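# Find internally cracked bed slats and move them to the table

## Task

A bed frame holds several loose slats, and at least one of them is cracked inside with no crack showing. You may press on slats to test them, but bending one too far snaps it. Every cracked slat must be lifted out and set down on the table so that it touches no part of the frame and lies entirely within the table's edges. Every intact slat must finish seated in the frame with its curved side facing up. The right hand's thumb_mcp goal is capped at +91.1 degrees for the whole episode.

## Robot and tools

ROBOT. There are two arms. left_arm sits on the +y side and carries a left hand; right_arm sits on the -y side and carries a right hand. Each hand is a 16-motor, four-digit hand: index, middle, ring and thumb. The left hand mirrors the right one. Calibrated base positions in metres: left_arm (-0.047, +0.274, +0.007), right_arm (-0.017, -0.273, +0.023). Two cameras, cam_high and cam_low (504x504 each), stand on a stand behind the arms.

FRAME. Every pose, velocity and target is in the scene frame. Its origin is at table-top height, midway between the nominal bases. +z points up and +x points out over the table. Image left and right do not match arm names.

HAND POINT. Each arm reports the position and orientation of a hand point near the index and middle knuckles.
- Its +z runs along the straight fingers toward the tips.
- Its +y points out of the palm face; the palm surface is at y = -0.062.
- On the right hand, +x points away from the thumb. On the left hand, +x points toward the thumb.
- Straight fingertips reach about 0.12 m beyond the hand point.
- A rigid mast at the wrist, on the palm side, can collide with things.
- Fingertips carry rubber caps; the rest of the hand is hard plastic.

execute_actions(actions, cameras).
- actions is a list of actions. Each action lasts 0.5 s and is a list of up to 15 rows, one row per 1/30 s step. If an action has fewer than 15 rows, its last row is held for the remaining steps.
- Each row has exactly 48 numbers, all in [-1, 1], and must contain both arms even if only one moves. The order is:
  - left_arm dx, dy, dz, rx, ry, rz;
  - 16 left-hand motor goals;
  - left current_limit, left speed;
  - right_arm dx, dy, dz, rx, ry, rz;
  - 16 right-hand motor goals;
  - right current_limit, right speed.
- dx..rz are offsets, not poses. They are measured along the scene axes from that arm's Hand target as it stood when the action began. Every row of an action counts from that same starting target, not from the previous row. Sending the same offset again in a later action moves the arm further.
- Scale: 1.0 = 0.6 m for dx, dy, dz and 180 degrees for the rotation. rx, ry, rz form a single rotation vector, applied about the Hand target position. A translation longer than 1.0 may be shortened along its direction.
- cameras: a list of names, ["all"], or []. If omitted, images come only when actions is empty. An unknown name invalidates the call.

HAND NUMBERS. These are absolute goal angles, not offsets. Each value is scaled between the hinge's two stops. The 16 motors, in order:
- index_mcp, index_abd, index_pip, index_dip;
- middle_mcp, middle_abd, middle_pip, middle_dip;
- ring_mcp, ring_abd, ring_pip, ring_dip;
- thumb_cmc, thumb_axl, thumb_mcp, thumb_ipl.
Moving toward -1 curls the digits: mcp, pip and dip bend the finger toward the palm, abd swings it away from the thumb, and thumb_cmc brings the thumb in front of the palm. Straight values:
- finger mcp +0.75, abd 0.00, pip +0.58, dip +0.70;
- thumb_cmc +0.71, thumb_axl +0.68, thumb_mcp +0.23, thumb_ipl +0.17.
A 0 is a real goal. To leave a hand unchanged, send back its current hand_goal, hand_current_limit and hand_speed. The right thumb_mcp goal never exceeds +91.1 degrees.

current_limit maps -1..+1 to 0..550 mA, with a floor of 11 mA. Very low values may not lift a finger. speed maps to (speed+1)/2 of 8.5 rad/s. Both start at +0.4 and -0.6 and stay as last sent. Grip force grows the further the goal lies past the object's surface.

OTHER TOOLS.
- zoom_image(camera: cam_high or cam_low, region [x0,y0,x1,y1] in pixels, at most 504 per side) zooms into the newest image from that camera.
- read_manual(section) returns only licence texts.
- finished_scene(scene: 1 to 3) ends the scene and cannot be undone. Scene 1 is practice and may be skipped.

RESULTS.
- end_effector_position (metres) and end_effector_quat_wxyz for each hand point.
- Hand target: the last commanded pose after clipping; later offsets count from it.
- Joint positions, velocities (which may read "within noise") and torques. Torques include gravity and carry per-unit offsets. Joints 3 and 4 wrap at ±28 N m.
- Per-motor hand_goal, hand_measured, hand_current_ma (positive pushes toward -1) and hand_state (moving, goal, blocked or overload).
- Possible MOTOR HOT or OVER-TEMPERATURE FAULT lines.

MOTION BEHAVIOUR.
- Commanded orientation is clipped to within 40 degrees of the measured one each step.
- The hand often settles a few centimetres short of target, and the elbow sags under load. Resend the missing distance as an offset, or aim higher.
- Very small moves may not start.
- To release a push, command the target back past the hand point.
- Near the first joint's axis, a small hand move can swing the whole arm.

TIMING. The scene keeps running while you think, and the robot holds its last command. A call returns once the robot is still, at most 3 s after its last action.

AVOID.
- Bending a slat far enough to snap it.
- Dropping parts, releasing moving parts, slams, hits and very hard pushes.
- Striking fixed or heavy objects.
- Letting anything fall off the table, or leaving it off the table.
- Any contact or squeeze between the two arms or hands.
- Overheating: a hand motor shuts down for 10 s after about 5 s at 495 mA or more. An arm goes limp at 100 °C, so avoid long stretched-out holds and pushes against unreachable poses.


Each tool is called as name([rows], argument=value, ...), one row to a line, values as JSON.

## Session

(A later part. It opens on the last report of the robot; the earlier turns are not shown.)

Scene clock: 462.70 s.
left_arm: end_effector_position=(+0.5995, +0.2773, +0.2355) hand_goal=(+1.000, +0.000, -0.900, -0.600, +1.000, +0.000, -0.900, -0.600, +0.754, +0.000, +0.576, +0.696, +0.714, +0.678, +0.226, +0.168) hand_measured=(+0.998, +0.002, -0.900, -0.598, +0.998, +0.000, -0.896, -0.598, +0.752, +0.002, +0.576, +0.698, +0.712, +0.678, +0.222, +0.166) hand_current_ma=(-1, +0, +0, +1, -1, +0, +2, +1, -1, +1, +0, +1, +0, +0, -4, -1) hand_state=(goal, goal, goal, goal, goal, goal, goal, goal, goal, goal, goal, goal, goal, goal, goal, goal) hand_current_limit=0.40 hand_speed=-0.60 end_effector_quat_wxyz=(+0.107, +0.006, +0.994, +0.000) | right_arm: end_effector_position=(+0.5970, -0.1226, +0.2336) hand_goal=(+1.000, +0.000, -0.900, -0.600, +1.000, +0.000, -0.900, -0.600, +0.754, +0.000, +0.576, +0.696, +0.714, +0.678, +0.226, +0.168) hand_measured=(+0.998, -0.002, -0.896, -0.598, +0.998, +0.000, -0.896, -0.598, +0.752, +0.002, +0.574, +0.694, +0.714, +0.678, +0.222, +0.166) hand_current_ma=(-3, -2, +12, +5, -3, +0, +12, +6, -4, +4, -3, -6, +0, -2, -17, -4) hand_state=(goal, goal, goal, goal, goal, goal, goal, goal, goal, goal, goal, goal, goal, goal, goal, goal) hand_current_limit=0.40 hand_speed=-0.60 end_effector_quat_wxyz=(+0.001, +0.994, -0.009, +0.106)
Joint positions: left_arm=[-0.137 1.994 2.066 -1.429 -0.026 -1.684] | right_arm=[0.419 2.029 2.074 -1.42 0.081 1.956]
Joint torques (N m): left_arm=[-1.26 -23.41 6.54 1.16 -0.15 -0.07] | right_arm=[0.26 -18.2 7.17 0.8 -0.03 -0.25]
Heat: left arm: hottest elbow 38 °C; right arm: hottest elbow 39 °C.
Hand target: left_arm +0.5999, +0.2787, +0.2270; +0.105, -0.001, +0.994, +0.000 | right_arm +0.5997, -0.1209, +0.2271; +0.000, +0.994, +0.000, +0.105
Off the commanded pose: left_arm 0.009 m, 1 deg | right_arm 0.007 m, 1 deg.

execute_actions([
  [[0,0,-0.06,0,0,0,1.0,0,-0.9,-0.6,1.0,0,-0.9,-0.6,0.754,0,0.576,0.696,0.714,0.678,0.226,0.168,0.4,-0.6,0,0,-0.06,0,0,0,1.0,0,-0.9,-0.6,1.0,0,-0.9,-0.6,0.754,0,0.576,0.696,0.714,0.678,0.226,0.168,0.4,-0.6]],
  [[0,0,-0.06,0,0,0,1.0,0,-0.9,-0.6,1.0,0,-0.9,-0.6,0.754,0,0.576,0.696,0.714,0.678,0.226,0.168,0.4,-0.6,0,0,-0.06,0,0,0,1.0,0,-0.9,-0.6,1.0,0,-0.9,-0.6,0.754,0,0.576,0.696,0.714,0.678,0.226,0.168,0.4,-0.6]],
], cameras=["cam_low"])

zoom_image(camera="cam_low", region=[60, 230, 280, 330])

Scene clock: 466.00 s.
left_arm: end_effector_position=(+0.6035, +0.2767, +0.1917) hand_goal=(+1.000, +0.000, -0.900, -0.600, +1.000, +0.000, -0.900, -0.600, +0.754, +0.000, +0.576, +0.696, +0.714, +0.678, +0.226, +0.168) hand_measured=(+0.998, +0.002, -0.900, -0.598, +0.998, +0.000, -0.896, -0.598, +0.754, +0.004, +0.576, +0.698, +0.712, +0.678, +0.222, +0.166) hand_current_ma=(-1, +0, +0, +1, -1, +0, +2, +1, +0, +1, +0, +1, +0, +0, -3, -1) hand_state=(goal, goal, goal, goal, goal, goal, goal, goal, goal, goal, goal, goal, goal, goal, goal, goal) hand_current_limit=0.40 hand_speed=-0.60 end_effector_quat_wxyz=(+0.134, +0.005, +0.991, -0.004) | right_arm: end_effector_position=(+0.5996, -0.1212, +0.1902) hand_goal=(+1.000, +0.000, -0.900, -0.600, +1.000, +0.000, -0.900, -0.600, +0.754, +0.000, +0.576, +0.696, +0.714, +0.678, +0.226, +0.168) hand_measured=(+0.998, -0.002, -0.896, -0.598, +0.998, +0.000, -0.896, -0.598, +0.748, +0.020, +0.572, +0.692, +0.714, +0.678, +0.222, +0.166) hand_current_ma=(-3, -2, +11, +5, -3, +0, +12, +6, -20, +56, -8, -7, +0, -2, -14, -4) hand_state=(goal, goal, goal, goal, goal, goal, goal, goal, goal, blocked, goal, goal, goal, goal, goal, goal) hand_current_limit=0.40 hand_speed=-0.60 end_effector_quat_wxyz=(-0.009, +0.992, -0.010, +0.128)
Joint positions: left_arm=[-0.137 1.965 1.901 -1.239 -0.026 -1.685] | right_arm=[0.419 2.003 1.918 -1.241 0.08 1.956]
Joint torques (N m): left_arm=[-1.38 -20.19 5.78 1.06 -0.16 -0.06] | right_arm=[0.38 -14.8 6.11 0.99 0.04 -0.27]
Heat: left arm: hottest elbow 38 °C; right arm: hottest elbow 39 °C.
Hand target: left_arm +0.5999, +0.2788, +0.1551; +0.105, -0.001, +0.994, +0.000 | right_arm +0.5997, -0.1209, +0.1551; +0.000, +0.995, +0.000, +0.105
Off the commanded pose: left_arm 0.037 m, 3 deg | right_arm 0.035 m, 3 deg.
Images, in order (width x height): cam_low 504x504.

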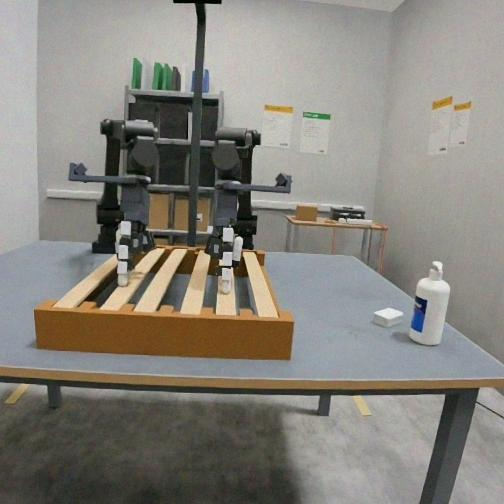

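Scaled by 2.291.

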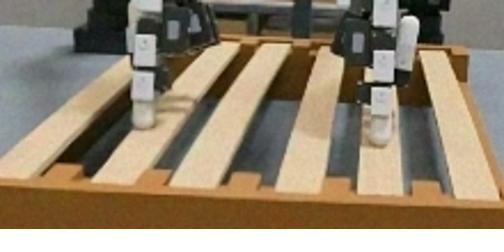

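execute_actions([
  [[0,0,0.1,0,0,0,1.0,0,-0.9,-0.6,1.0,0,-0.9,-0.6,0.754,0,0.576,0.696,0.714,0.678,0.226,0.168,0.4,-0.6,0,0,0.1,0,0,0,1.0,0,-0.9,-0.6,1.0,0,-0.9,-0.6,0.754,0,0.576,0.696,0.714,0.678,0.226,0.168,0.4,-0.6]],
  [[-0.1,0,0.08,0,0,0,1.0,0,-0.9,-0.6,1.0,0,-0.9,-0.6,0.754,0,0.576,0.696,0.714,0.678,0.226,0.168,0.4,-0.6,-0.1,0,0.08,0,0,0,1.0,0,-0.9,-0.6,1.0,0,-0.9,-0.6,0.754,0,0.576,0.696,0.714,0.678,0.226,0.168,0.4,-0.6]],
  [[-0.25,0.15,0.05,0,0,0,1.0,0,-0.9,-0.6,1.0,0,-0.9,-0.6,0.754,0,0.576,0.696,0.714,0.678,0.226,0.168,0.4,-0.6,-0.25,-0.15,0.05,0,0,0,1.0,0,-0.9,-0.6,1.0,0,-0.9,-0.6,0.754,0,0.576,0.696,0.714,0.678,0.226,0.168,0.4,-0.6]],
  [[-0.15,0.15,0,0,0,0,1.0,0,-0.9,-0.6,1.0,0,-0.9,-0.6,0.754,0,0.576,0.696,0.714,0.678,0.226,0.168,0.4,-0.6,-0.1,-0.15,0,0,0,0,1.0,0,-0.9,-0.6,1.0,0,-0.9,-0.6,0.754,0,0.576,0.696,0.714,0.678,0.226,0.168,0.4,-0.6]],
  [[0,0.1,0,0,0,0,1.0,0,-0.9,-0.6,1.0,0,-0.9,-0.6,0.754,0,0.576,0.696,0.714,0.678,0.226,0.168,0.4,-0.6,0,-0.12,0,0,0,0,1.0,0,-0.9,-0.6,1.0,0,-0.9,-0.6,0.754,0,0.576,0.696,0.714,0.678,0.226,0.168,0.4,-0.6]],
], cameras=["all"])

zoom_image(camera="cam_high", region=[170, 280, 420, 410])

zoom_image(camera="cam_high", region=[180, 160, 400, 290])

Scene clock: 477.87 s.
left_arm: end_effector_position=(+0.2847, +0.5136, +0.2764) hand_goal=(+1.000, +0.000, -0.900, -0.600, +1.000, +0.000, -0.900, -0.600, +0.754, +0.000, +0.576, +0.696, +0.714, +0.678, +0.226, +0.168) hand_measured=(+1.000, +0.000, -0.900, -0.598, +0.998, +0.000, -0.896, -0.598, +0.752, +0.000, +0.576, +0.698, +0.714, +0.678, +0.222, +0.166) hand_current_ma=(+0, +0, +0, +1, +0, +0, +2, +1, -1, +0, +0, +1, +0, +0, -4, +0) hand_state=(goal, goal, goal, goal, goal, goal, goal, goal, goal, goal, goal, goal, goal, goal, goal, goal) hand_current_limit=0.40 hand_speed=-0.60 end_effector_quat_wxyz=(+0.090, -0.009, +0.996, -0.006) | right_arm: end_effector_position=(+0.3243, -0.3753, +0.2912) hand_goal=(+1.000, +0.000, -0.900, -0.600, +1.000, +0.000, -0.900, -0.600, +0.754, +0.000, +0.576, +0.696, +0.714, +0.678, +0.226, +0.168) hand_measured=(+0.998, -0.002, -0.896, -0.598, +0.998, +0.000, -0.896, -0.598, +0.752, +0.000, +0.576, +0.694, +0.714, +0.678, +0.222, +0.166) hand_current_ma=(-2, -2, +10, +5, -3, -1, +10, +5, -6, +0, +1, -5, +0, -2, -16, -4) hand_state=(goal, goal, goal, goal, goal, goal, goal, goal, goal, goal, goal, goal, goal, goal, goal, goal) hand_current_limit=0.40 hand_speed=-0.60 end_effector_quat_wxyz=(+0.001, +0.995, -0.013, +0.101)
Joint positions: left_arm=[0.443 1.25 1.268 -1.431 0.088 -1.145] | right_arm=[-0.005 1.166 1.191 -1.394 -0.004 1.548]
Joint torques (N m): left_arm=[-1.9 -9.47 11.06 0.51 0.03 0.1] | right_arm=[1.26 -6.65 8.2 0.54 -0.05 -0.25]
Heat: left arm: hottest elbow 38 °C; right arm: hottest elbow 38 °C.
Hand target: left_arm +0.2999, +0.5188, +0.2931; +0.105, -0.001, +0.994, +0.000 | right_arm +0.3296, -0.3728, +0.2929; +0.000, +0.995, +0.000, +0.105
Off the commanded pose: left_arm 0.023 m, 2 deg | right_arm 0.006 m, 2 deg.

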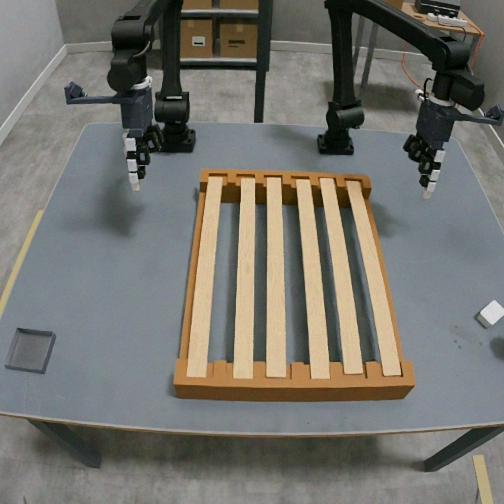

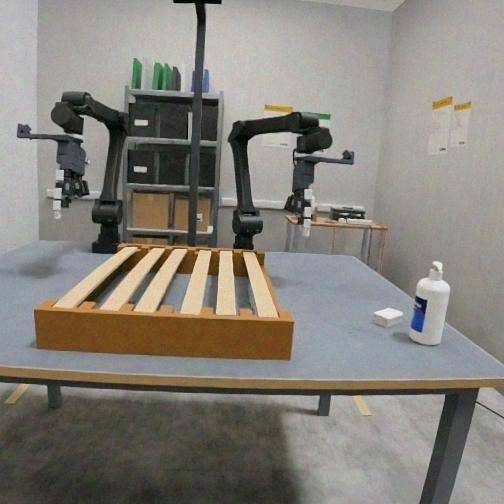

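Scaled by 2.016.

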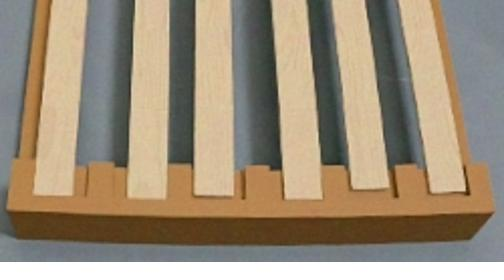

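Scaled by 2.291.

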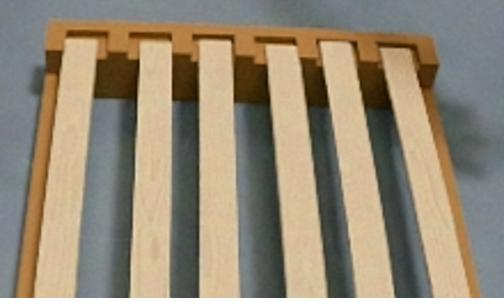

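execute_actions([
  [[0.15,-0.15,0,0,0,0,1.0,0,-0.9,-0.6,1.0,0,-0.9,-0.6,0.754,0,0.576,0.696,0.714,0.678,0.226,0.168,0.4,-0.6,0.15,0.15,0,0,0,0,1.0,0,-0.9,-0.6,1.0,0,-0.9,-0.6,0.754,0,0.576,0.696,0.714,0.678,0.226,0.168,0.4,-0.6]],
  [[0.2,-0.15,0,0,0,0,1.0,0,-0.9,-0.6,1.0,0,-0.9,-0.6,0.754,0,0.576,0.696,0.714,0.678,0.226,0.168,0.4,-0.6,0.15,0.15,0,0,0,0,1.0,0,-0.9,-0.6,1.0,0,-0.9,-0.6,0.754,0,0.576,0.696,0.714,0.678,0.226,0.168,0.4,-0.6]],
  [[0.15,-0.109,-0.08,0,0,0,1.0,0,-0.9,-0.6,1.0,0,-0.9,-0.6,0.754,0,0.576,0.696,0.714,0.678,0.226,0.168,0.4,-0.6,0.15,0.141,-0.08,0,0,0,1.0,0,-0.9,-0.6,1.0,0,-0.9,-0.6,0.754,0,0.576,0.696,0.714,0.678,0.226,0.168,0.4,-0.6]],
  [[0,0,-0.06,0,0,0,1.0,0,-0.9,-0.6,1.0,0,-0.9,-0.6,0.754,0,0.576,0.696,0.714,0.678,0.226,0.168,0.4,-0.6,0,0,-0.06,0,0,0,1.0,0,-0.9,-0.6,1.0,0,-0.9,-0.6,0.754,0,0.576,0.696,0.714,0.678,0.226,0.168,0.4,-0.6]],
], cameras=["cam_high"])

zoom_image(camera="cam_high", region=[170, 230, 420, 400])

Scene clock: 485.90 s.
left_arm: end_effector_position=(+0.6003, +0.2725, +0.2175) hand_goal=(+1.000, +0.000, -0.900, -0.600, +1.000, +0.000, -0.900, -0.600, +0.754, +0.000, +0.576, +0.696, +0.714, +0.678, +0.226, +0.168) hand_measured=(+0.998, +0.000, -0.900, -0.598, +0.998, +0.000, -0.896, -0.598, +0.752, +0.002, +0.574, +0.698, +0.712, +0.678, +0.222, +0.166) hand_current_ma=(-1, +0, +0, +1, -1, +0, +2, +1, -1, +1, +0, +1, +0, +0, -4, +0) hand_state=(goal, goal, goal, goal, goal, goal, goal, goal, goal, goal, goal, goal, goal, goal, goal, goal) hand_current_limit=0.40 hand_speed=-0.60 end_effector_quat_wxyz=(+0.107, +0.005, +0.994, +0.000) | right_arm: end_effector_position=(+0.5993, -0.1038, +0.2117) hand_goal=(+1.000, +0.000, -0.900, -0.600, +1.000, +0.000, -0.900, -0.600, +0.754, +0.000, +0.576, +0.696, +0.714, +0.678, +0.226, +0.168) hand_measured=(+0.998, -0.002, -0.896, -0.598, +0.998, +0.000, -0.896, -0.598, +0.754, +0.002, +0.576, +0.694, +0.714, +0.678, +0.222, +0.166) hand_current_ma=(-5, -2, +10, +5, -6, -1, +10, +5, +0, +3, +0, -4, -1, -2, -17, -4) hand_state=(goal, goal, goal, goal, goal, goal, goal, goal, goal, goal, goal, goal, goal, goal, goal, goal) hand_current_limit=0.40 hand_speed=-0.60 end_effector_quat_wxyz=(+0.002, +0.995, +0.012, +0.102)
Joint positions: left_arm=[-0.144 1.996 2.021 -1.382 -0.027 -1.693] | right_arm=[0.446 2.053 2.054 -1.383 0.081 1.941]
Joint torques (N m): left_arm=[-1.67 -23.41 6.54 1.11 -0.16 -0.07] | right_arm=[-0.15 -19.14 7.02 0.72 0.19 0.06]
Heat: left arm: hottest elbow 39 °C; right arm: hottest elbow 38 °C.
Hand target: left_arm +0.6000, +0.2733, +0.2091; +0.105, -0.001, +0.994, +0.000 | right_arm +0.5997, -0.1083, +0.2090; +0.000, +0.995, +0.000, +0.105
Off the commanded pose: left_arm 0.008 m, 1 deg | right_arm 0.005 m, 1 deg.
Images, in order (width x height): cam_high 504x504.

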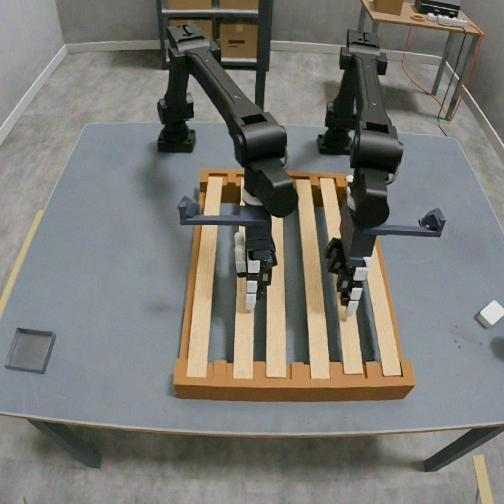

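Scaled by 2.016.

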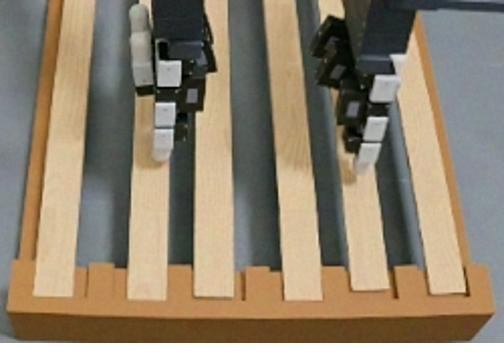

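zoom_image(camera="cam_high", region=[300, 260, 400, 360])

zoom_image(camera="cam_high", region=[200, 260, 300, 360])

Scaled by 5.040.

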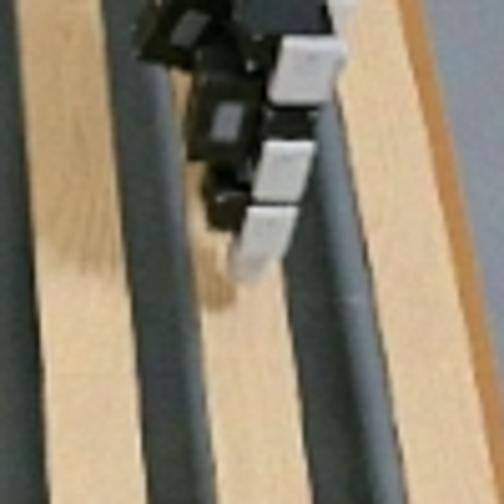

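Scaled by 5.040.

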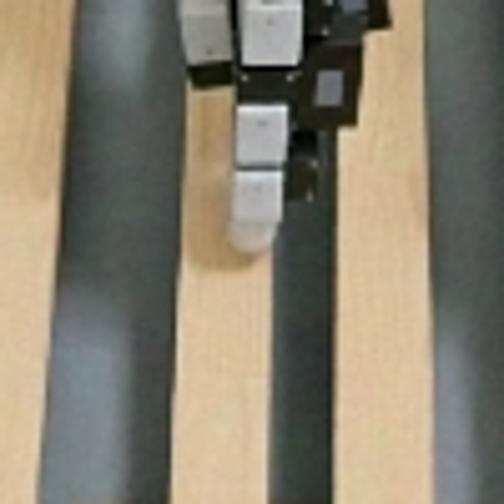

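execute_actions([
  [[0,0,0.05,0,0,0,1.0,0,-0.9,-0.6,1.0,0,-0.9,-0.6,0.754,0,0.576,0.696,0.714,0.678,0.226,0.168,0.4,-0.6,0,-0.066,0.05,0,0,0,1.0,0,-0.9,-0.6,1.0,0,-0.9,-0.6,0.754,0,0.576,0.696,0.714,0.678,0.226,0.168,0.4,-0.6]],
  [[0,0,-0.05,0,0,0,1.0,0,-0.9,-0.6,1.0,0,-0.9,-0.6,0.754,0,0.576,0.696,0.714,0.678,0.226,0.168,0.4,-0.6,0,0.05,-0.05,0,0,0,1.0,0,-0.9,-0.6,1.0,0,-0.9,-0.6,0.754,0,0.576,0.696,0.714,0.678,0.226,0.168,0.4,-0.6]],
  [[0,0,-0.055,0,0,0,1.0,0,-0.9,-0.6,1.0,0,-0.9,-0.6,0.754,0,0.576,0.696,0.714,0.678,0.226,0.168,0.4,-0.6,0,0,-0.055,0,0,0,1.0,0,-0.9,-0.6,1.0,0,-0.9,-0.6,0.754,0,0.576,0.696,0.714,0.678,0.226,0.168,0.4,-0.6]],
  [[0,0,-0.055,0,0,0,1.0,0,-0.9,-0.6,1.0,0,-0.9,-0.6,0.754,0,0.576,0.696,0.714,0.678,0.226,0.168,0.4,-0.6,0,0,-0.055,0,0,0,1.0,0,-0.9,-0.6,1.0,0,-0.9,-0.6,0.754,0,0.576,0.696,0.714,0.678,0.226,0.168,0.4,-0.6]],
], cameras=["cam_high","cam_low"])

zoom_image(camera="cam_high", region=[200, 260, 300, 360])

zoom_image(camera="cam_low", region=[60, 230, 280, 330])

Scene clock: 497.50 s.
left_arm: end_effector_position=(+0.6042, +0.2720, +0.1894) hand_goal=(+1.000, +0.000, -0.900, -0.600, +1.000, +0.000, -0.900, -0.600, +0.754, +0.000, +0.576, +0.696, +0.714, +0.678, +0.226, +0.168) hand_measured=(+0.998, +0.000, -0.900, -0.598, +0.998, +0.000, -0.896, -0.598, +0.752, +0.020, +0.576, +0.698, +0.712, +0.678, +0.222, +0.166) hand_current_ma=(-1, +0, +0, +1, -1, +0, +2, +1, -1, +21, +0, +0, +0, +0, -4, +0) hand_state=(goal, goal, goal, goal, goal, goal, goal, goal, goal, blocked, goal, goal, goal, goal, goal, goal) hand_current_limit=0.40 hand_speed=-0.60 end_effector_quat_wxyz=(+0.141, +0.004, +0.990, -0.004) | right_arm: end_effector_position=(+0.6012, -0.1130, +0.1885) hand_goal=(+1.000, +0.000, -0.900, -0.600, +1.000, +0.000, -0.900, -0.600, +0.754, +0.000, +0.576, +0.696, +0.714, +0.678, +0.226, +0.168) hand_measured=(+0.998, -0.002, -0.896, -0.598, +0.998, +0.000, -0.896, -0.598, +0.746, +0.036, +0.572, +0.694, +0.714, +0.678, +0.222, +0.166) hand_current_ma=(-4, -2, +9, +5, -5, -1, +10, +5, -26, +109, -10, -5, -1, -2, -14, -4) hand_state=(goal, goal, goal, goal, goal, goal, goal, goal, goal, blocked, goal, goal, goal, goal, goal, goal) hand_current_limit=0.40 hand_speed=-0.60 end_effector_quat_wxyz=(-0.011, +0.991, +0.009, +0.134)
Joint positions: left_arm=[-0.144 1.959 1.885 -1.215 -0.028 -1.694] | right_arm=[0.432 1.998 1.905 -1.219 0.079 1.93]
Joint torques (N m): left_arm=[-1.67 -19.08 5.2 1.22 -0.15 -0.06] | right_arm=[-0.38 -14.74 5.63 1.07 0.18 0.02]
Heat: left arm: hottest elbow 39 °C; right arm: hottest elbow 37 °C.
Hand target: left_arm +0.5999, +0.2733, +0.1431; +0.105, -0.001, +0.994, +0.000 | right_arm +0.5996, -0.1178, +0.1429; +0.000, +0.995, +0.000, +0.105
Off the commanded pose: left_arm 0.046 m, 4 deg | right_arm 0.046 m, 4 deg.

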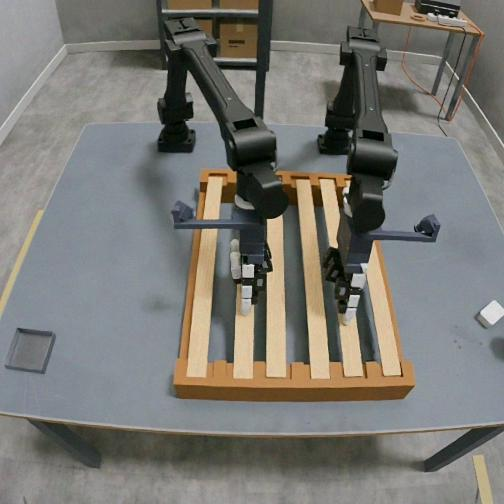

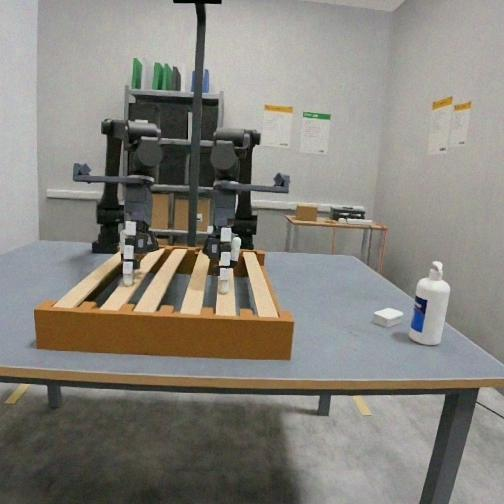

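Scaled by 5.040.

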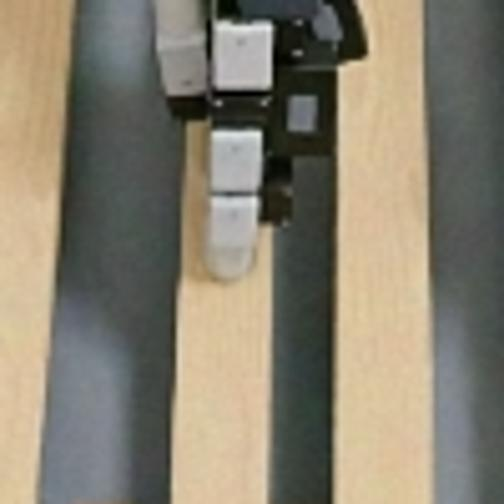

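Scaled by 2.291.

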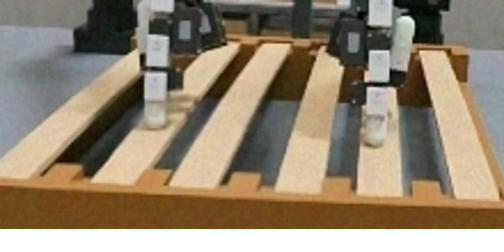

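execute_actions([
  [[0,0,-0.045,0,0,0,1.0,0,-0.9,-0.6,1.0,0,-0.9,-0.6,0.754,0,0.576,0.696,0.714,0.678,0.226,0.168,0.4,-0.6,0,0,-0.045,0,0,0,1.0,0,-0.9,-0.6,1.0,0,-0.9,-0.6,0.754,0,0.576,0.696,0.714,0.678,0.226,0.168,0.4,-0.6]],
  [[0,0,-0.045,0,0,0,1.0,0,-0.9,-0.6,1.0,0,-0.9,-0.6,0.754,0,0.576,0.696,0.714,0.678,0.226,0.168,0.4,-0.6,0,0,-0.045,0,0,0,1.0,0,-0.9,-0.6,1.0,0,-0.9,-0.6,0.754,0,0.576,0.696,0.714,0.678,0.226,0.168,0.4,-0.6]],
])

Scene clock: 500.67 s.
left_arm: end_effector_position=(+0.6077, +0.2718, +0.1784) hand_goal=(+1.000, +0.000, -0.900, -0.600, +1.000, +0.000, -0.900, -0.600, +0.754, +0.000, +0.576, +0.696, +0.714, +0.678, +0.226, +0.168) hand_measured=(+0.998, +0.000, -0.900, -0.598, +0.998, +0.000, -0.896, -0.598, +0.752, +0.040, +0.576, +0.696, +0.712, +0.678, +0.222, +0.166) hand_current_ma=(-1, +0, +0, +1, -1, +0, +2, +1, -1, +55, +0, +0, +0, +0, -3, +0) hand_state=(goal, goal, goal, goal, goal, goal, goal, goal, goal, blocked, goal, goal, goal, goal, goal, goal) hand_current_limit=0.40 hand_speed=-0.60 end_effector_quat_wxyz=(+0.175, +0.004, +0.985, -0.008) | right_arm: end_effector_position=(+0.6022, -0.1126, +0.1797) hand_goal=(+1.000, +0.000, -0.900, -0.600, +1.000, +0.000, -0.900, -0.600, +0.754, +0.000, +0.576, +0.696, +0.714, +0.678, +0.226, +0.168) hand_measured=(+0.998, -0.002, -0.896, -0.598, +0.998, +0.000, -0.896, -0.598, +0.738, +0.102, +0.566, +0.690, +0.714, +0.678, +0.222, +0.166) hand_current_ma=(-4, -2, +9, +5, -5, -1, +10, +5, -53, +360, -25, -16, -1, -2, -13, -4) hand_state=(goal, goal, goal, goal, goal, goal, goal, goal, goal, blocked, goal, goal, goal, goal, goal, goal) hand_current_limit=0.40 hand_speed=-0.60 end_effector_quat_wxyz=(-0.023, +0.986, +0.007, +0.165)
Joint positions: left_arm=[-0.144 1.925 1.796 -1.091 -0.029 -1.694] | right_arm=[0.432 1.958 1.816 -1.104 0.079 1.932]
Joint torques (N m): left_arm=[-1.44 -15.09 4 1.31 -0.11 -0.08] | right_arm=[-0.15 -9.99 4.48 1.65 0.13 0.02]
Heat: left arm: hottest elbow 38 °C; right arm: hottest elbow 37 °C.
Hand target: left_arm +0.5999, +0.2733, +0.0891; +0.105, -0.001, +0.994, +0.000 | right_arm +0.5997, -0.1179, +0.0890; +0.000, +0.994, +0.000, +0.105
Off the commanded pose: left_arm 0.090 m, 8 deg | right_arm 0.091 m, 7 deg.

execute_actions([
  [[0,0,0.2,0,0,0,1.0,0,-0.9,-0.6,1.0,0,-0.9,-0.6,0.754,0,0.576,0.696,0.714,0.678,0.226,0.168,0.4,-0.6,0,0,0.2,0,0,0,1.0,0,-0.9,-0.6,1.0,0,-0.9,-0.6,0.754,0,0.576,0.696,0.714,0.678,0.226,0.168,0.4,-0.6]],
  [[-0.18,-0.0555,0.1,0,0.067,0,0.754,0,0.576,0.696,0.754,0,-0.299,-0.174,0.754,0,-0.299,-0.174,0.714,0.678,0.226,0.168,0.4,-0.6,-0.18,-0.07,0.1,0,0.067,0,0.754,0,0.576,0.696,0.754,0,-0.299,-0.174,0.754,0,-0.299,-0.174,0.714,0.678,0.226,0.168,0.4,-0.6]],
  [[-0.18,-0.06,0,0,0,0,0.754,0,0.576,0.696,0.754,0,-0.299,-0.174,0.754,0,-0.299,-0.174,0.714,0.678,0.226,0.168,0.4,-0.6,-0.18,-0.067,0,0,0,0,0.754,0,0.576,0.696,0.754,0,-0.299,-0.174,0.754,0,-0.299,-0.174,0.714,0.678,0.226,0.168,0.4,-0.6]],
  [[0,0,-0.04,0,0,0,0.754,0,0.576,0.696,0.754,0,-0.299,-0.174,0.754,0,-0.299,-0.174,0.714,0.678,0.226,0.168,0.4,-0.6,0,0,-0.04,0,0,0,0.754,0,0.576,0.696,0.754,0,-0.299,-0.174,0.754,0,-0.299,-0.174,0.714,0.678,0.226,0.168,0.4,-0.6]],
], cameras=["cam_high","cam_low"])

zoom_image(camera="cam_high", region=[190, 170, 350, 270])

zoom_image(camera="cam_high", region=[170, 280, 420, 410])

Scene clock: 517.73 s.
left_arm: end_effector_position=(+0.3818, +0.2032, +0.2555) hand_goal=(+0.754, +0.000, +0.576, +0.696, +0.754, +0.000, -0.298, -0.174, +0.754, +0.000, -0.298, -0.174, +0.714, +0.678, +0.226, +0.168) hand_measured=(+0.754, +0.000, +0.572, +0.694, +0.756, -0.002, -0.298, -0.176, +0.754, -0.002, -0.290, -0.170, +0.714, +0.678, +0.222, +0.166) hand_current_ma=(+0, +0, -1, -1, +1, +0, +0, -1, +0, +0, +5, +1, +0, +0, -4, -1) hand_state=(goal, goal, goal, goal, goal, goal, goal, goal, goal, goal, goal, goal, goal, goal, goal, goal) hand_current_limit=0.40 hand_speed=-0.60 end_effector_quat_wxyz=(+0.006, +0.007, +1.000, -0.003) | right_arm: end_effector_position=(+0.3820, -0.1995, +0.2503) hand_goal=(+0.754, +0.000, +0.576, +0.696, +0.754, +0.000, -0.298, -0.174, +0.754, +0.000, -0.298, -0.174, +0.714, +0.678, +0.226, +0.168) hand_measured=(+0.756, +0.000, +0.572, +0.694, +0.756, -0.002, -0.298, -0.176, +0.756, -0.002, -0.292, -0.170, +0.714, +0.678, +0.222, +0.166) hand_current_ma=(+2, -1, -8, -6, +5, -2, +0, -5, +3, -2, +14, +9, +2, -2, -16, -4) hand_state=(goal, goal, goal, goal, goal, goal, goal, goal, goal, goal, goal, goal, goal, goal, goal, goal) hand_current_limit=0.40 hand_speed=-0.60 end_effector_quat_wxyz=(+0.000, +1.000, +0.000, +0.001)
Joint positions: left_arm=[-0.341 1.576 1.543 -1.525 0.001 -1.89] | right_arm=[0.405 1.52 1.421 -1.47 0 1.932]
Joint torques (N m): left_arm=[-1.32 -14.62 6.54 0.57 -0.18 -0.1] | right_arm=[0.21 -10.87 6.83 0.23 0.13 -0.1]
Heat: left arm: hottest elbow 38 °C; right arm: hottest elbow 36 °C.
Hand target: left_arm +0.3839, +0.2040, +0.2452; +0.000, -0.001, +1.000, +0.000 | right_arm +0.3836, -0.2001, +0.2449; +0.000, +1.000, +0.000, -0.001
Off the commanded pose: left_arm 0.011 m, 1 deg | right_arm 0.006 m, 0 deg.

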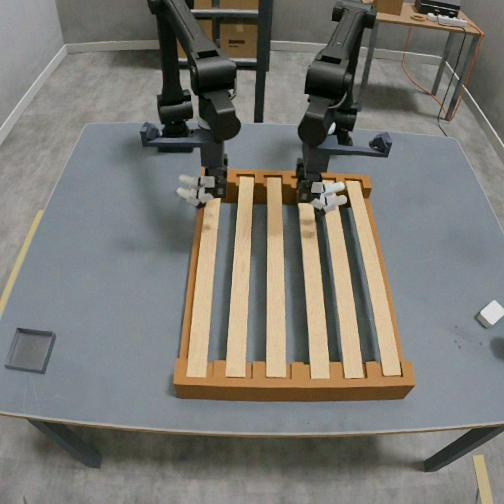

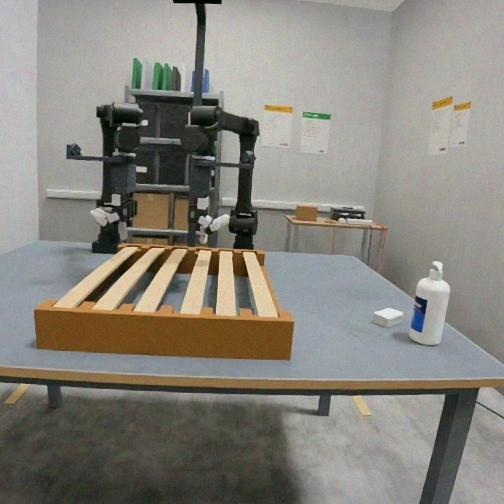

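Scaled by 3.150.

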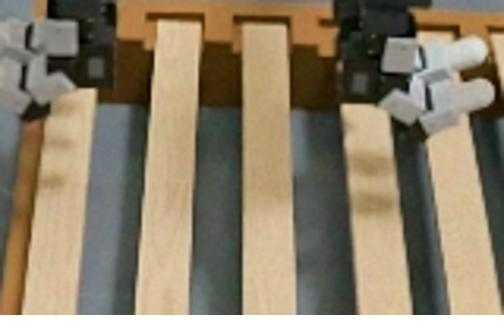

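Scaled by 2.016.

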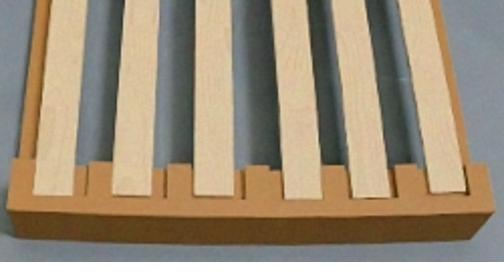

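execute_actions([
  [[0,0,-0.07,0,0,0,0.754,0,0.576,0.696,0.754,0,-0.299,-0.174,0.754,0,-0.299,-0.174,0.714,0.678,0.226,0.168,0.4,-0.6,0,0,-0.07,0,0,0,0.754,0,0.576,0.696,0.754,0,-0.299,-0.174,0.754,0,-0.299,-0.174,0.714,0.678,0.226,0.168,0.4,-0.6]],
  [[0,0,-0.067,0,0,0,0.754,0,0.576,0.696,0.754,0,-0.299,-0.174,0.754,0,-0.299,-0.174,0.714,0.678,0.226,0.168,0.4,-0.6,0,0,-0.067,0,0,0,0.754,0,0.576,0.696,0.754,0,-0.299,-0.174,0.754,0,-0.299,-0.174,0.714,0.678,0.226,0.168,0.4,-0.6]],
], cameras=["cam_low"])

zoom_image(camera="cam_low", region=[80, 200, 260, 280])

execute_actions([
  [[0,0,-0.06,0,0,0,0.754,0,0.576,0.696,0.754,0,-0.299,-0.174,0.754,0,-0.299,-0.174,0.714,0.678,0.226,0.168,0.4,-0.6,0,0,-0.06,0,0,0,0.754,0,0.576,0.696,0.754,0,-0.299,-0.174,0.754,0,-0.299,-0.174,0.714,0.678,0.226,0.168,0.4,-0.6]],
  [[0,0,-0.06,0,0,0,0.754,0,0.576,0.696,0.754,0,-0.299,-0.174,0.754,0,-0.299,-0.174,0.714,0.678,0.226,0.168,0.4,-0.6,0,0,-0.06,0,0,0,0.754,0,0.576,0.696,0.754,0,-0.299,-0.174,0.754,0,-0.299,-0.174,0.714,0.678,0.226,0.168,0.4,-0.6]],
])

Scene clock: 522.43 s.
left_arm: end_effector_position=(+0.3829, +0.2025, +0.2050) hand_goal=(+0.754, +0.000, +0.576, +0.696, +0.754, +0.000, -0.298, -0.174, +0.754, +0.000, -0.298, -0.174, +0.714, +0.678, +0.226, +0.168) hand_measured=(+0.738, +0.034, +0.568, +0.692, +0.756, -0.002, -0.298, -0.176, +0.754, -0.002, -0.292, -0.172, +0.714, +0.678, +0.222, +0.166) hand_current_ma=(-17, +44, -6, -3, +0, +0, +0, -1, +0, +0, +4, +1, +0, +0, -3, -1) hand_state=(goal, blocked, goal, goal, goal, goal, goal, goal, goal, goal, goal, goal, goal, goal, goal, goal) hand_current_limit=0.40 hand_speed=-0.60 end_effector_quat_wxyz=(+0.028, +0.006, +1.000, -0.011) | right_arm: end_effector_position=(+0.3801, -0.1995, +0.2025) hand_goal=(+0.754, +0.000, +0.576, +0.696, +0.754, +0.000, -0.298, -0.174, +0.754, +0.000, -0.298, -0.174, +0.714, +0.678, +0.226, +0.168) hand_measured=(+0.740, +0.044, +0.568, +0.692, +0.756, +0.000, -0.298, -0.176, +0.756, -0.002, -0.294, -0.170, +0.714, +0.678, +0.222, +0.166) hand_current_ma=(-46, +134, -23, -10, +4, -1, +0, -5, +3, -2, +11, +8, +2, -2, -13, -4) hand_state=(goal, blocked, goal, goal, goal, goal, goal, goal, goal, goal, goal, goal, goal, goal, goal, goal) hand_current_limit=0.40 hand_speed=-0.60 end_effector_quat_wxyz=(-0.010, +1.000, +0.000, +0.021)
Joint positions: left_arm=[-0.341 1.561 1.398 -1.347 0.003 -1.891] | right_arm=[0.405 1.506 1.285 -1.303 -0.004 1.932]
Joint velocities: left_arm=[-0.005 -0.005 0.007 0.002 -0.154 -0.037] | right_arm=[within noise]
Joint torques (N m): left_arm=[-1.32 -10.87 3.96 1.7 -0.22 -0.09] | right_arm=[0.09 -6.48 4.36 1.92 0.27 -0.1]
Heat: left arm: hottest elbow 37 °C; right arm: hottest elbow 36 °C.
Hand target: left_arm +0.3839, +0.2040, +0.1629; +0.000, -0.001, +1.000, +0.000 | right_arm +0.3837, -0.2001, +0.1628; +0.000, +1.000, +0.000, +0.000
Off the commanded pose: left_arm 0.042 m, 4 deg | right_arm 0.040 m, 3 deg.
Images, in order (width x height): cam_low 504x504.

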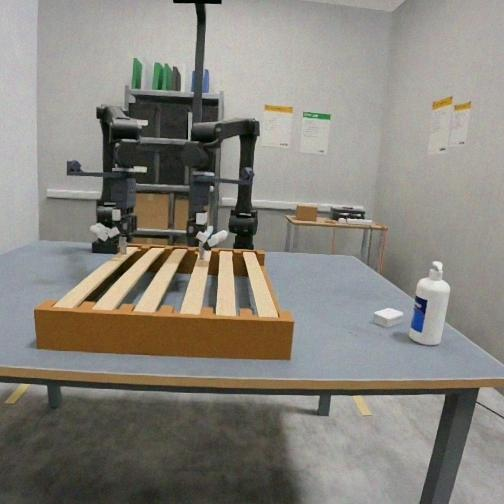

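Scaled by 2.800.

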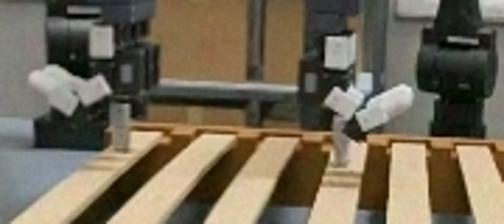

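Scene clock: 524.13 s.
left_arm: end_effector_position=(+0.3789, +0.2022, +0.1970) hand_goal=(+0.754, +0.000, +0.576, +0.696, +0.754, +0.000, -0.298, -0.174, +0.754, +0.000, -0.298, -0.174, +0.714, +0.678, +0.226, +0.168) hand_measured=(+0.720, +0.120, +0.552, +0.678, +0.756, +0.000, -0.298, -0.176, +0.754, -0.002, -0.292, -0.172, +0.714, +0.678, +0.222, +0.166) hand_current_ma=(-56, +290, -30, -22, +0, +0, +0, -1, +0, +0, +4, +1, +0, +0, -3, -1) hand_state=(blocked, blocked, blocked, goal, goal, goal, goal, goal, goal, goal, goal, goal, goal, goal, goal, goal) hand_current_limit=0.40 hand_speed=-0.60 end_effector_quat_wxyz=(+0.078, +0.002, +0.996, -0.032) | right_arm: end_effector_position=(+0.4038, -0.1917, +0.1894) hand_goal=(+0.754, +0.000, +0.576, +0.696, +0.754, +0.000, -0.298, -0.174, +0.754, +0.000, -0.298, -0.174, +0.714, +0.678, +0.226, +0.168) hand_measured=(+0.694, +0.510, +0.526, +0.668, +0.756, +0.000, -0.298, -0.176, +0.756, -0.002, -0.294, -0.170, +0.714, +0.678, +0.222, +0.166) hand_current_ma=(-240, +385, -186, -92, +3, -1, +0, -5, +2, -2, +11, +8, +2, -2, -13, -4) hand_state=(blocked, blocked, blocked, blocked, goal, goal, goal, goal, goal, goal, goal, goal, goal, goal, goal, goal) hand_current_limit=0.40 hand_speed=-0.60 end_effector_quat_wxyz=(-0.038, +0.994, +0.000, +0.104)
Joint positions: left_arm=[-0.341 1.486 1.299 -1.216 0.009 -1.9] | right_arm=[0.405 1.463 1.209 -1.095 0.002 1.932]
Joint torques (N m): left_arm=[-1.61 -1.73 0.94 3.21 -0.45 -0.01] | right_arm=[0.56 -1.14 1.11 0.66 0.03 -0.11]
Heat: left arm: hottest elbow 37 °C; right arm: hottest elbow 36 °C.
Hand target: left_arm +0.3840, +0.2039, +0.0910; +0.000, -0.001, +1.000, +0.000 | right_arm +0.3837, -0.2001, +0.0908; +0.000, +1.000, +0.000, +0.000
Off the commanded pose: left_arm 0.106 m, 10 deg | right_arm 0.101 m, 13 deg.

execute_actions([
  [[0,0,0.2,0,0,0,0.754,0,0.576,0.696,0.754,0,-0.299,-0.174,0.754,0,-0.299,-0.174,0.714,0.678,0.226,0.168,0.4,-0.6,0,0,0.2,0,0,0,0.754,0,0.576,0.696,0.754,0,-0.299,-0.174,0.754,0,-0.299,-0.174,0.714,0.678,0.226,0.168,0.4,-0.6]],
  [[0.09,0,0.1,0,0,0,-0.98,0,0.576,0.696,0.754,0,-0.98,0.696,-0.98,0,0.576,0.696,0.714,0.678,0.226,0.168,0.4,-0.6,0.09,0,0.1,0,0,0,-0.98,0,0.576,0.696,0.754,0,-0.98,0.696,-0.98,0,0.576,0.696,0.714,0.678,0.226,0.168,0.4,-0.6]],
  [[0.09,0,0,0,0,0,-0.98,0,0.576,0.696,0.754,0,-0.98,0.696,-0.98,0,0.576,0.696,0.714,0.678,0.226,0.168,0.4,-0.6,0.09,-0.005,0,0,0,0,-0.98,0,0.576,0.696,0.754,0,-0.98,0.696,-0.98,0,0.576,0.696,0.714,0.678,0.226,0.168,0.4,-0.6]],
  [[0,0,-0.08,0,0,0,-0.98,0,0.576,0.696,0.754,0,-0.98,0.696,-0.98,0,0.576,0.696,0.714,0.678,0.226,0.168,0.4,-0.6,0,0,-0.08,0,0,0,-0.98,0,0.576,0.696,0.754,0,-0.98,0.696,-0.98,0,0.576,0.696,0.714,0.678,0.226,0.168,0.4,-0.6]],
  [[0,0,-0.06,0,0,0,-0.98,0,0.576,0.696,0.754,0,-0.98,0.696,-0.98,0,0.576,0.696,0.714,0.678,0.226,0.168,0.4,-0.6,0,0,-0.06,0,0,0,-0.98,0,0.576,0.696,0.754,0,-0.98,0.696,-0.98,0,0.576,0.696,0.714,0.678,0.226,0.168,0.4,-0.6]],
], cameras=["cam_high","cam_low"])

zoom_image(camera="cam_high", region=[170, 170, 370, 330])

zoom_image(camera="cam_low", region=[60, 200, 280, 330])

Scene clock: 536.27 s.
left_arm: end_effector_position=(+0.4883, +0.2036, +0.2013) hand_goal=(-0.980, +0.000, +0.576, +0.696, +0.754, +0.000, -0.980, +0.696, -0.980, +0.000, +0.576, +0.696, +0.714, +0.678, +0.226, +0.168) hand_measured=(-0.964, +0.000, +0.576, +0.694, +0.756, +0.000, -0.974, +0.694, -0.964, +0.000, +0.576, +0.694, +0.714, +0.678, +0.220, +0.166) hand_current_ma=(+18, +0, +0, -1, +0, +0, +3, -1, +17, +0, +0, -1, +0, +0, -5, -1) hand_state=(goal, goal, goal, goal, goal, goal, goal, goal, goal, goal, goal, goal, goal, goal, goal, goal) hand_current_limit=0.40 hand_speed=-0.60 end_effector_quat_wxyz=(+0.008, -0.005, +1.000, -0.001) | right_arm: end_effector_position=(+0.4888, -0.2024, +0.1909) hand_goal=(-0.980, +0.000, +0.576, +0.696, +0.754, +0.000, -0.980, +0.696, -0.980, +0.000, +0.576, +0.696, +0.714, +0.678, +0.226, +0.168) hand_measured=(-0.964, +0.002, +0.576, +0.694, +0.756, +0.000, -0.974, +0.694, -0.964, +0.000, +0.576, +0.694, +0.714, +0.678, +0.220, +0.166) hand_current_ma=(+53, +2, +0, -5, +4, -1, +15, -5, +54, +0, +0, -6, +1, -2, -18, -5) hand_state=(goal, goal, goal, goal, goal, goal, goal, goal, goal, goal, goal, goal, goal, goal, goal, goal) hand_current_limit=0.40 hand_speed=-0.60 end_effector_quat_wxyz=(+0.001, +1.000, -0.007, -0.001)
Joint positions: left_arm=[-0.279 1.861 1.777 -1.471 -0.002 -1.851] | right_arm=[0.331 1.809 1.631 -1.395 0.002 1.872]
Joint torques (N m): left_arm=[-1.44 -18.96 6.68 0.58 -0.15 0.1] | right_arm=[0.26 -14.8 6.98 0.12 0.23 -0.24]
Heat: left arm: hottest elbow 37 °C; right arm: hottest elbow 35 °C.
Hand target: left_arm +0.4920, +0.2041, +0.1870; +0.000, -0.001, +1.000, +0.000 | right_arm +0.4917, -0.2031, +0.1868; +0.000, +1.000, +0.000, +0.000
Off the commanded pose: left_arm 0.015 m, 1 deg | right_arm 0.005 m, 1 deg.

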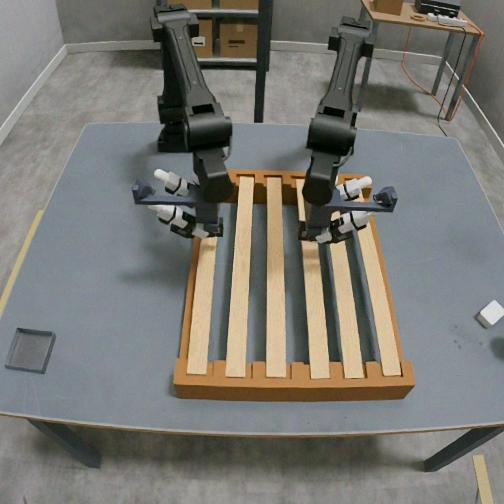

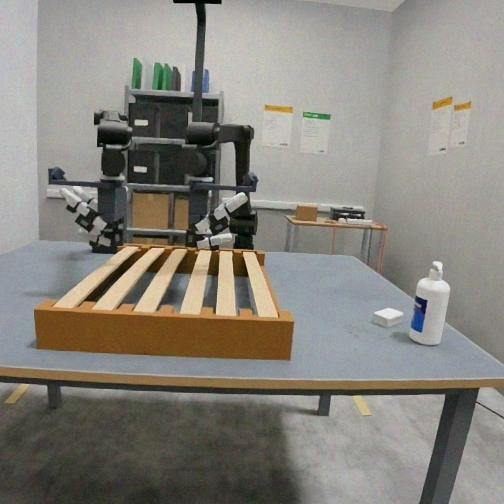

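Scaled by 2.520.

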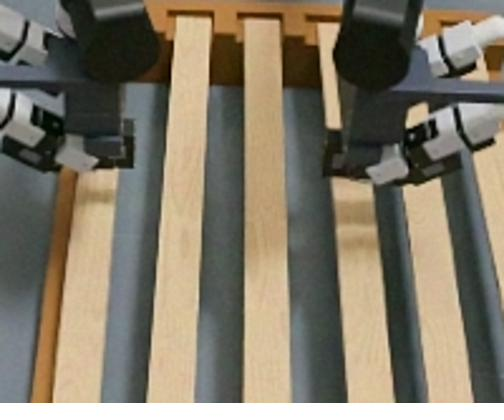

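Scaled by 2.291.

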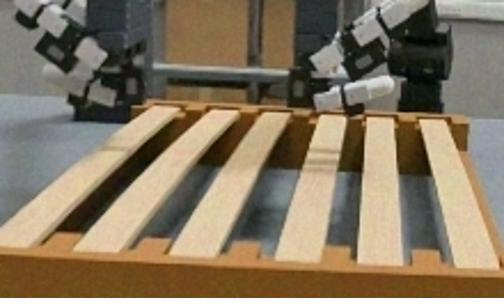

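execute_actions([
  [[0,0,-0.06,0,0,0,-0.98,0,0.576,0.696,0.754,0,-0.98,0.696,-0.98,0,0.576,0.696,0.714,0.678,0.226,0.168,0.4,-0.6,0,0,-0.06,0,0,0,-0.98,0,0.576,0.696,0.754,0,-0.98,0.696,-0.98,0,0.576,0.696,0.714,0.678,0.226,0.168,0.4,-0.6]],
  [[0,0,-0.05,0,0,0,-0.98,0,0.576,0.696,0.754,0,-0.98,0.696,-0.98,0,0.576,0.696,0.714,0.678,0.226,0.168,0.4,-0.6,0,0,-0.05,0,0,0,-0.98,0,0.576,0.696,0.754,0,-0.98,0.696,-0.98,0,0.576,0.696,0.714,0.678,0.226,0.168,0.4,-0.6]],
])

execute_actions([
  [[0,0,-0.055,0,0,0,-0.98,0,0.576,0.696,0.754,0,-0.98,0.696,-0.98,0,0.576,0.696,0.714,0.678,0.226,0.168,0.4,-0.6,0,0,-0.055,0,0,0,-0.98,0,0.576,0.696,0.754,0,-0.98,0.696,-0.98,0,0.576,0.696,0.714,0.678,0.226,0.168,0.4,-0.6]],
], cameras=["cam_low"])

zoom_image(camera="cam_low", region=[80, 220, 260, 320])

Scene clock: 540.10 s.
left_arm: end_effector_position=(+0.4905, +0.2030, +0.1387) hand_goal=(-0.980, +0.000, +0.576, +0.696, +0.754, +0.000, -0.980, +0.696, -0.980, +0.000, +0.576, +0.696, +0.714, +0.678, +0.226, +0.168) hand_measured=(-0.966, +0.000, +0.576, +0.694, +0.756, +0.000, -0.974, +0.694, -0.966, +0.000, +0.576, +0.694, +0.714, +0.678, +0.222, +0.166) hand_current_ma=(+14, +0, +0, -1, +0, +0, +3, -1, +16, +0, +0, -1, +0, +0, -4, -1) hand_state=(goal, goal, goal, goal, goal, goal, goal, goal, goal, goal, goal, goal, goal, goal, goal, goal) hand_current_limit=0.40 hand_speed=-0.60 end_effector_quat_wxyz=(+0.012, -0.004, +1.000, -0.002) | right_arm: end_effector_position=(+0.4908, -0.2019, +0.1353) hand_goal=(-0.980, +0.000, +0.576, +0.696, +0.754, +0.000, -0.980, +0.696, -0.980, +0.000, +0.576, +0.696, +0.714, +0.678, +0.226, +0.168) hand_measured=(-0.966, +0.002, +0.576, +0.694, +0.756, +0.002, -0.974, +0.694, -0.964, +0.000, +0.576, +0.694, +0.714, +0.678, +0.222, +0.166) hand_current_ma=(+44, +2, +0, -5, +5, +3, +15, -5, +49, +0, +0, -6, +1, -2, -15, -5) hand_state=(goal, goal, goal, goal, goal, goal, goal, goal, goal, goal, goal, goal, goal, goal, goal, goal) hand_current_limit=0.40 hand_speed=-0.60 end_effector_quat_wxyz=(-0.002, +1.000, -0.007, +0.008)
Joint positions: left_arm=[-0.279 1.889 1.654 -1.311 -0.002 -1.851] | right_arm=[0.331 1.837 1.523 -1.24 0.002 1.871]
Joint torques (N m): left_arm=[-1.14 -18.84 6.27 0.59 -0.15 0.11] | right_arm=[0.03 -13.51 6.32 0.36 0.19 -0.2]
Heat: left arm: hottest elbow 37 °C; right arm: hottest elbow 35 °C.
Hand target: left_arm +0.4919, +0.2040, +0.1209; +0.000, -0.001, +1.000, +0.000 | right_arm +0.4917, -0.2031, +0.1207; +0.000, +1.000, +0.000, +0.000
Off the commanded pose: left_arm 0.018 m, 1 deg | right_arm 0.015 m, 1 deg.

Scene clock: 540.80 s.
left_arm: end_effector_position=(+0.4969, +0.2012, +0.1316) hand_goal=(-0.980, +0.000, +0.576, +0.696, +0.754, +0.000, -0.980, +0.696, -0.980, +0.000, +0.576, +0.696, +0.714, +0.678, +0.226, +0.168) hand_measured=(-0.968, +0.000, +0.576, +0.694, +0.756, +0.028, -0.974, +0.694, -0.966, +0.000, +0.576, +0.694, +0.714, +0.678, +0.222, +0.166) hand_current_ma=(+13, +0, +0, -1, +0, +31, +5, -1, +16, +0, +0, -1, +0, +0, -3, -1) hand_state=(goal, goal, goal, goal, goal, blocked, goal, goal, goal, goal, goal, goal, goal, goal, goal, goal) hand_current_limit=0.40 hand_speed=-0.60 end_effector_quat_wxyz=(+0.033, -0.004, +0.999, -0.008) | right_arm: end_effector_position=(+0.4963, -0.2002, +0.1304) hand_goal=(-0.980, +0.000, +0.576, +0.696, +0.754, +0.000, -0.980, +0.696, -0.980, +0.000, +0.576, +0.696, +0.714, +0.678, +0.226, +0.168) hand_measured=(-0.966, +0.002, +0.576, +0.694, +0.754, +0.026, -0.972, +0.694, -0.964, +0.000, +0.576, +0.694, +0.714, +0.678, +0.222, +0.166) hand_current_ma=(+42, +2, +0, -5, +2, +73, +20, -5, +49, +0, +0, -6, +1, -2, -14, -5) hand_state=(goal, goal, goal, goal, goal, blocked, goal, goal, goal, goal, goal, goal, goal, goal, goal, goal) hand_current_limit=0.40 hand_speed=-0.60 end_effector_quat_wxyz=(-0.009, +0.999, -0.007, +0.031)
Joint positions: left_arm=[-0.279 1.881 1.627 -1.248 -0.002 -1.85] | right_arm=[0.331 1.825 1.497 -1.179 0.002 1.871]
Joint torques (N m): left_arm=[-1.32 -16.21 4.44 1.09 -0.14 0.11] | right_arm=[0.21 -10.46 4.75 0.98 0.19 -0.24]
Heat: left arm: hottest elbow 37 °C; right arm: hottest elbow 35 °C.
Hand target: left_arm +0.4920, +0.2040, +0.0879; +0.000, -0.001, +1.000, +0.000 | right_arm +0.4917, -0.2031, +0.0878; +0.000, +1.000, +0.000, +0.000
Off the commanded pose: left_arm 0.044 m, 4 deg | right_arm 0.043 m, 4 deg.
Images, in order (width x height): cam_low 504x504.

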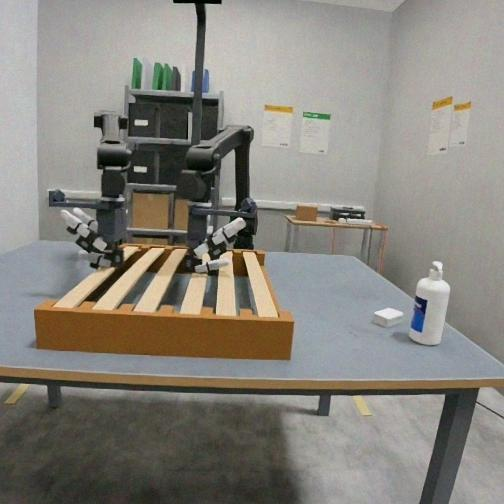

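Scaled by 2.800.

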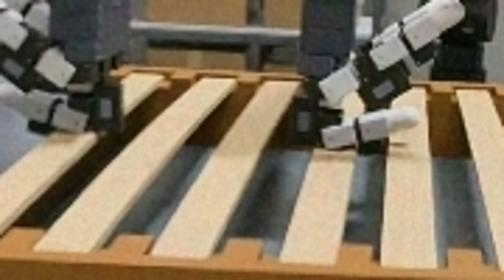

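execute_actions([
  [[0,0,0,0,0,0,-0.98,0,0.576,0.696,0.754,0,-0.98,-0.39,-0.98,0,0.576,0.696,0.714,0.678,0.226,0.168,0.4,-0.6,0,0,0,0,0,0,-0.98,0,0.576,0.696,0.754,0,-0.98,-0.39,-0.98,0,0.576,0.696,0.714,0.678,0.226,0.168,0.4,-0.6]],
  [[0,0,-0.06,0,0,0,-0.98,0,0.576,0.696,0.754,0,-0.98,-0.39,-0.98,0,0.576,0.696,0.714,0.678,0.226,0.168,0.4,-0.6,0,0,-0.06,0,0,0,-0.98,0,0.576,0.696,0.754,0,-0.98,-0.39,-0.98,0,0.576,0.696,0.714,0.678,0.226,0.168,0.4,-0.6]],
  [[0,0,-0.06,0,0,0,-0.98,0,0.576,0.696,0.754,0,-0.98,-0.39,-0.98,0,0.576,0.696,0.714,0.678,0.226,0.168,0.4,-0.6,0,0,-0.06,0,0,0,-0.98,0,0.576,0.696,0.754,0,-0.98,-0.39,-0.98,0,0.576,0.696,0.714,0.678,0.226,0.168,0.4,-0.6]],
], cameras=["cam_low"])

zoom_image(camera="cam_low", region=[60, 220, 280, 330])

Scene clock: 545.67 s.
left_arm: end_effector_position=(+0.5053, +0.1989, +0.1211) hand_goal=(-0.980, +0.000, +0.576, +0.696, +0.754, +0.000, -0.980, -0.390, -0.980, +0.000, +0.576, +0.696, +0.714, +0.678, +0.226, +0.168) hand_measured=(-0.968, +0.000, +0.576, +0.694, +0.756, +0.072, -0.970, -0.386, -0.966, +0.000, +0.576, +0.694, +0.714, +0.678, +0.222, +0.166) hand_current_ma=(+12, +0, +0, -1, +1, +131, +9, +1, +16, +0, +0, -1, +0, +0, -3, -1) hand_state=(goal, goal, goal, goal, goal, blocked, goal, goal, goal, goal, goal, goal, goal, goal, goal, goal) hand_current_limit=0.40 hand_speed=-0.60 end_effector_quat_wxyz=(+0.083, -0.004, +0.996, -0.022) | right_arm: end_effector_position=(+0.5079, -0.1968, +0.1207) hand_goal=(-0.980, +0.000, +0.576, +0.696, +0.754, +0.000, -0.980, -0.390, -0.980, +0.000, +0.576, +0.696, +0.714, +0.678, +0.226, +0.168) hand_measured=(-0.968, +0.002, +0.576, +0.694, +0.750, +0.076, -0.968, -0.388, -0.964, +0.000, +0.576, +0.694, +0.714, +0.678, +0.222, +0.166) hand_current_ma=(+39, +2, +0, -5, -8, +256, +36, +6, +49, +0, +0, -6, +1, -2, -12, -5) hand_state=(goal, goal, goal, goal, goal, blocked, goal, goal, goal, goal, goal, goal, goal, goal, goal, goal) hand_current_limit=0.40 hand_speed=-0.60 end_effector_quat_wxyz=(-0.024, +0.996, -0.007, +0.083)
Joint positions: left_arm=[-0.279 1.843 1.546 -1.101 -0.002 -1.85] | right_arm=[0.331 1.795 1.432 -1.035 0.002 1.871]
Joint torques (N m): left_arm=[-1.49 -9.11 2.52 1.55 -0.13 0.12] | right_arm=[0.21 -3.96 2.37 1.57 0.14 -0.25]
Heat: left arm: hottest elbow 37 °C; right arm: hottest elbow 35 °C.
Hand target: left_arm +0.4919, +0.2041, +0.0160; +0.000, -0.001, +1.000, +0.000 | right_arm +0.4916, -0.2031, +0.0158; +0.000, +1.000, +0.000, +0.000
Off the commanded pose: left_arm 0.106 m, 10 deg | right_arm 0.106 m, 10 deg.
Images, in order (width x height): cam_low 504x504.

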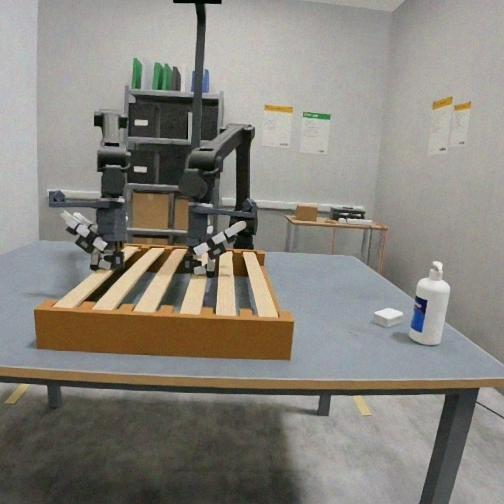

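Scaled by 2.291.

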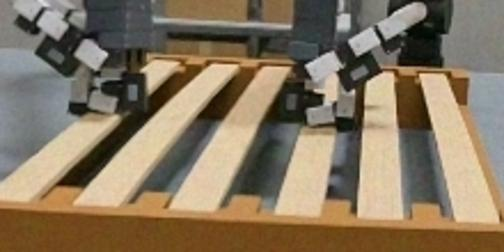

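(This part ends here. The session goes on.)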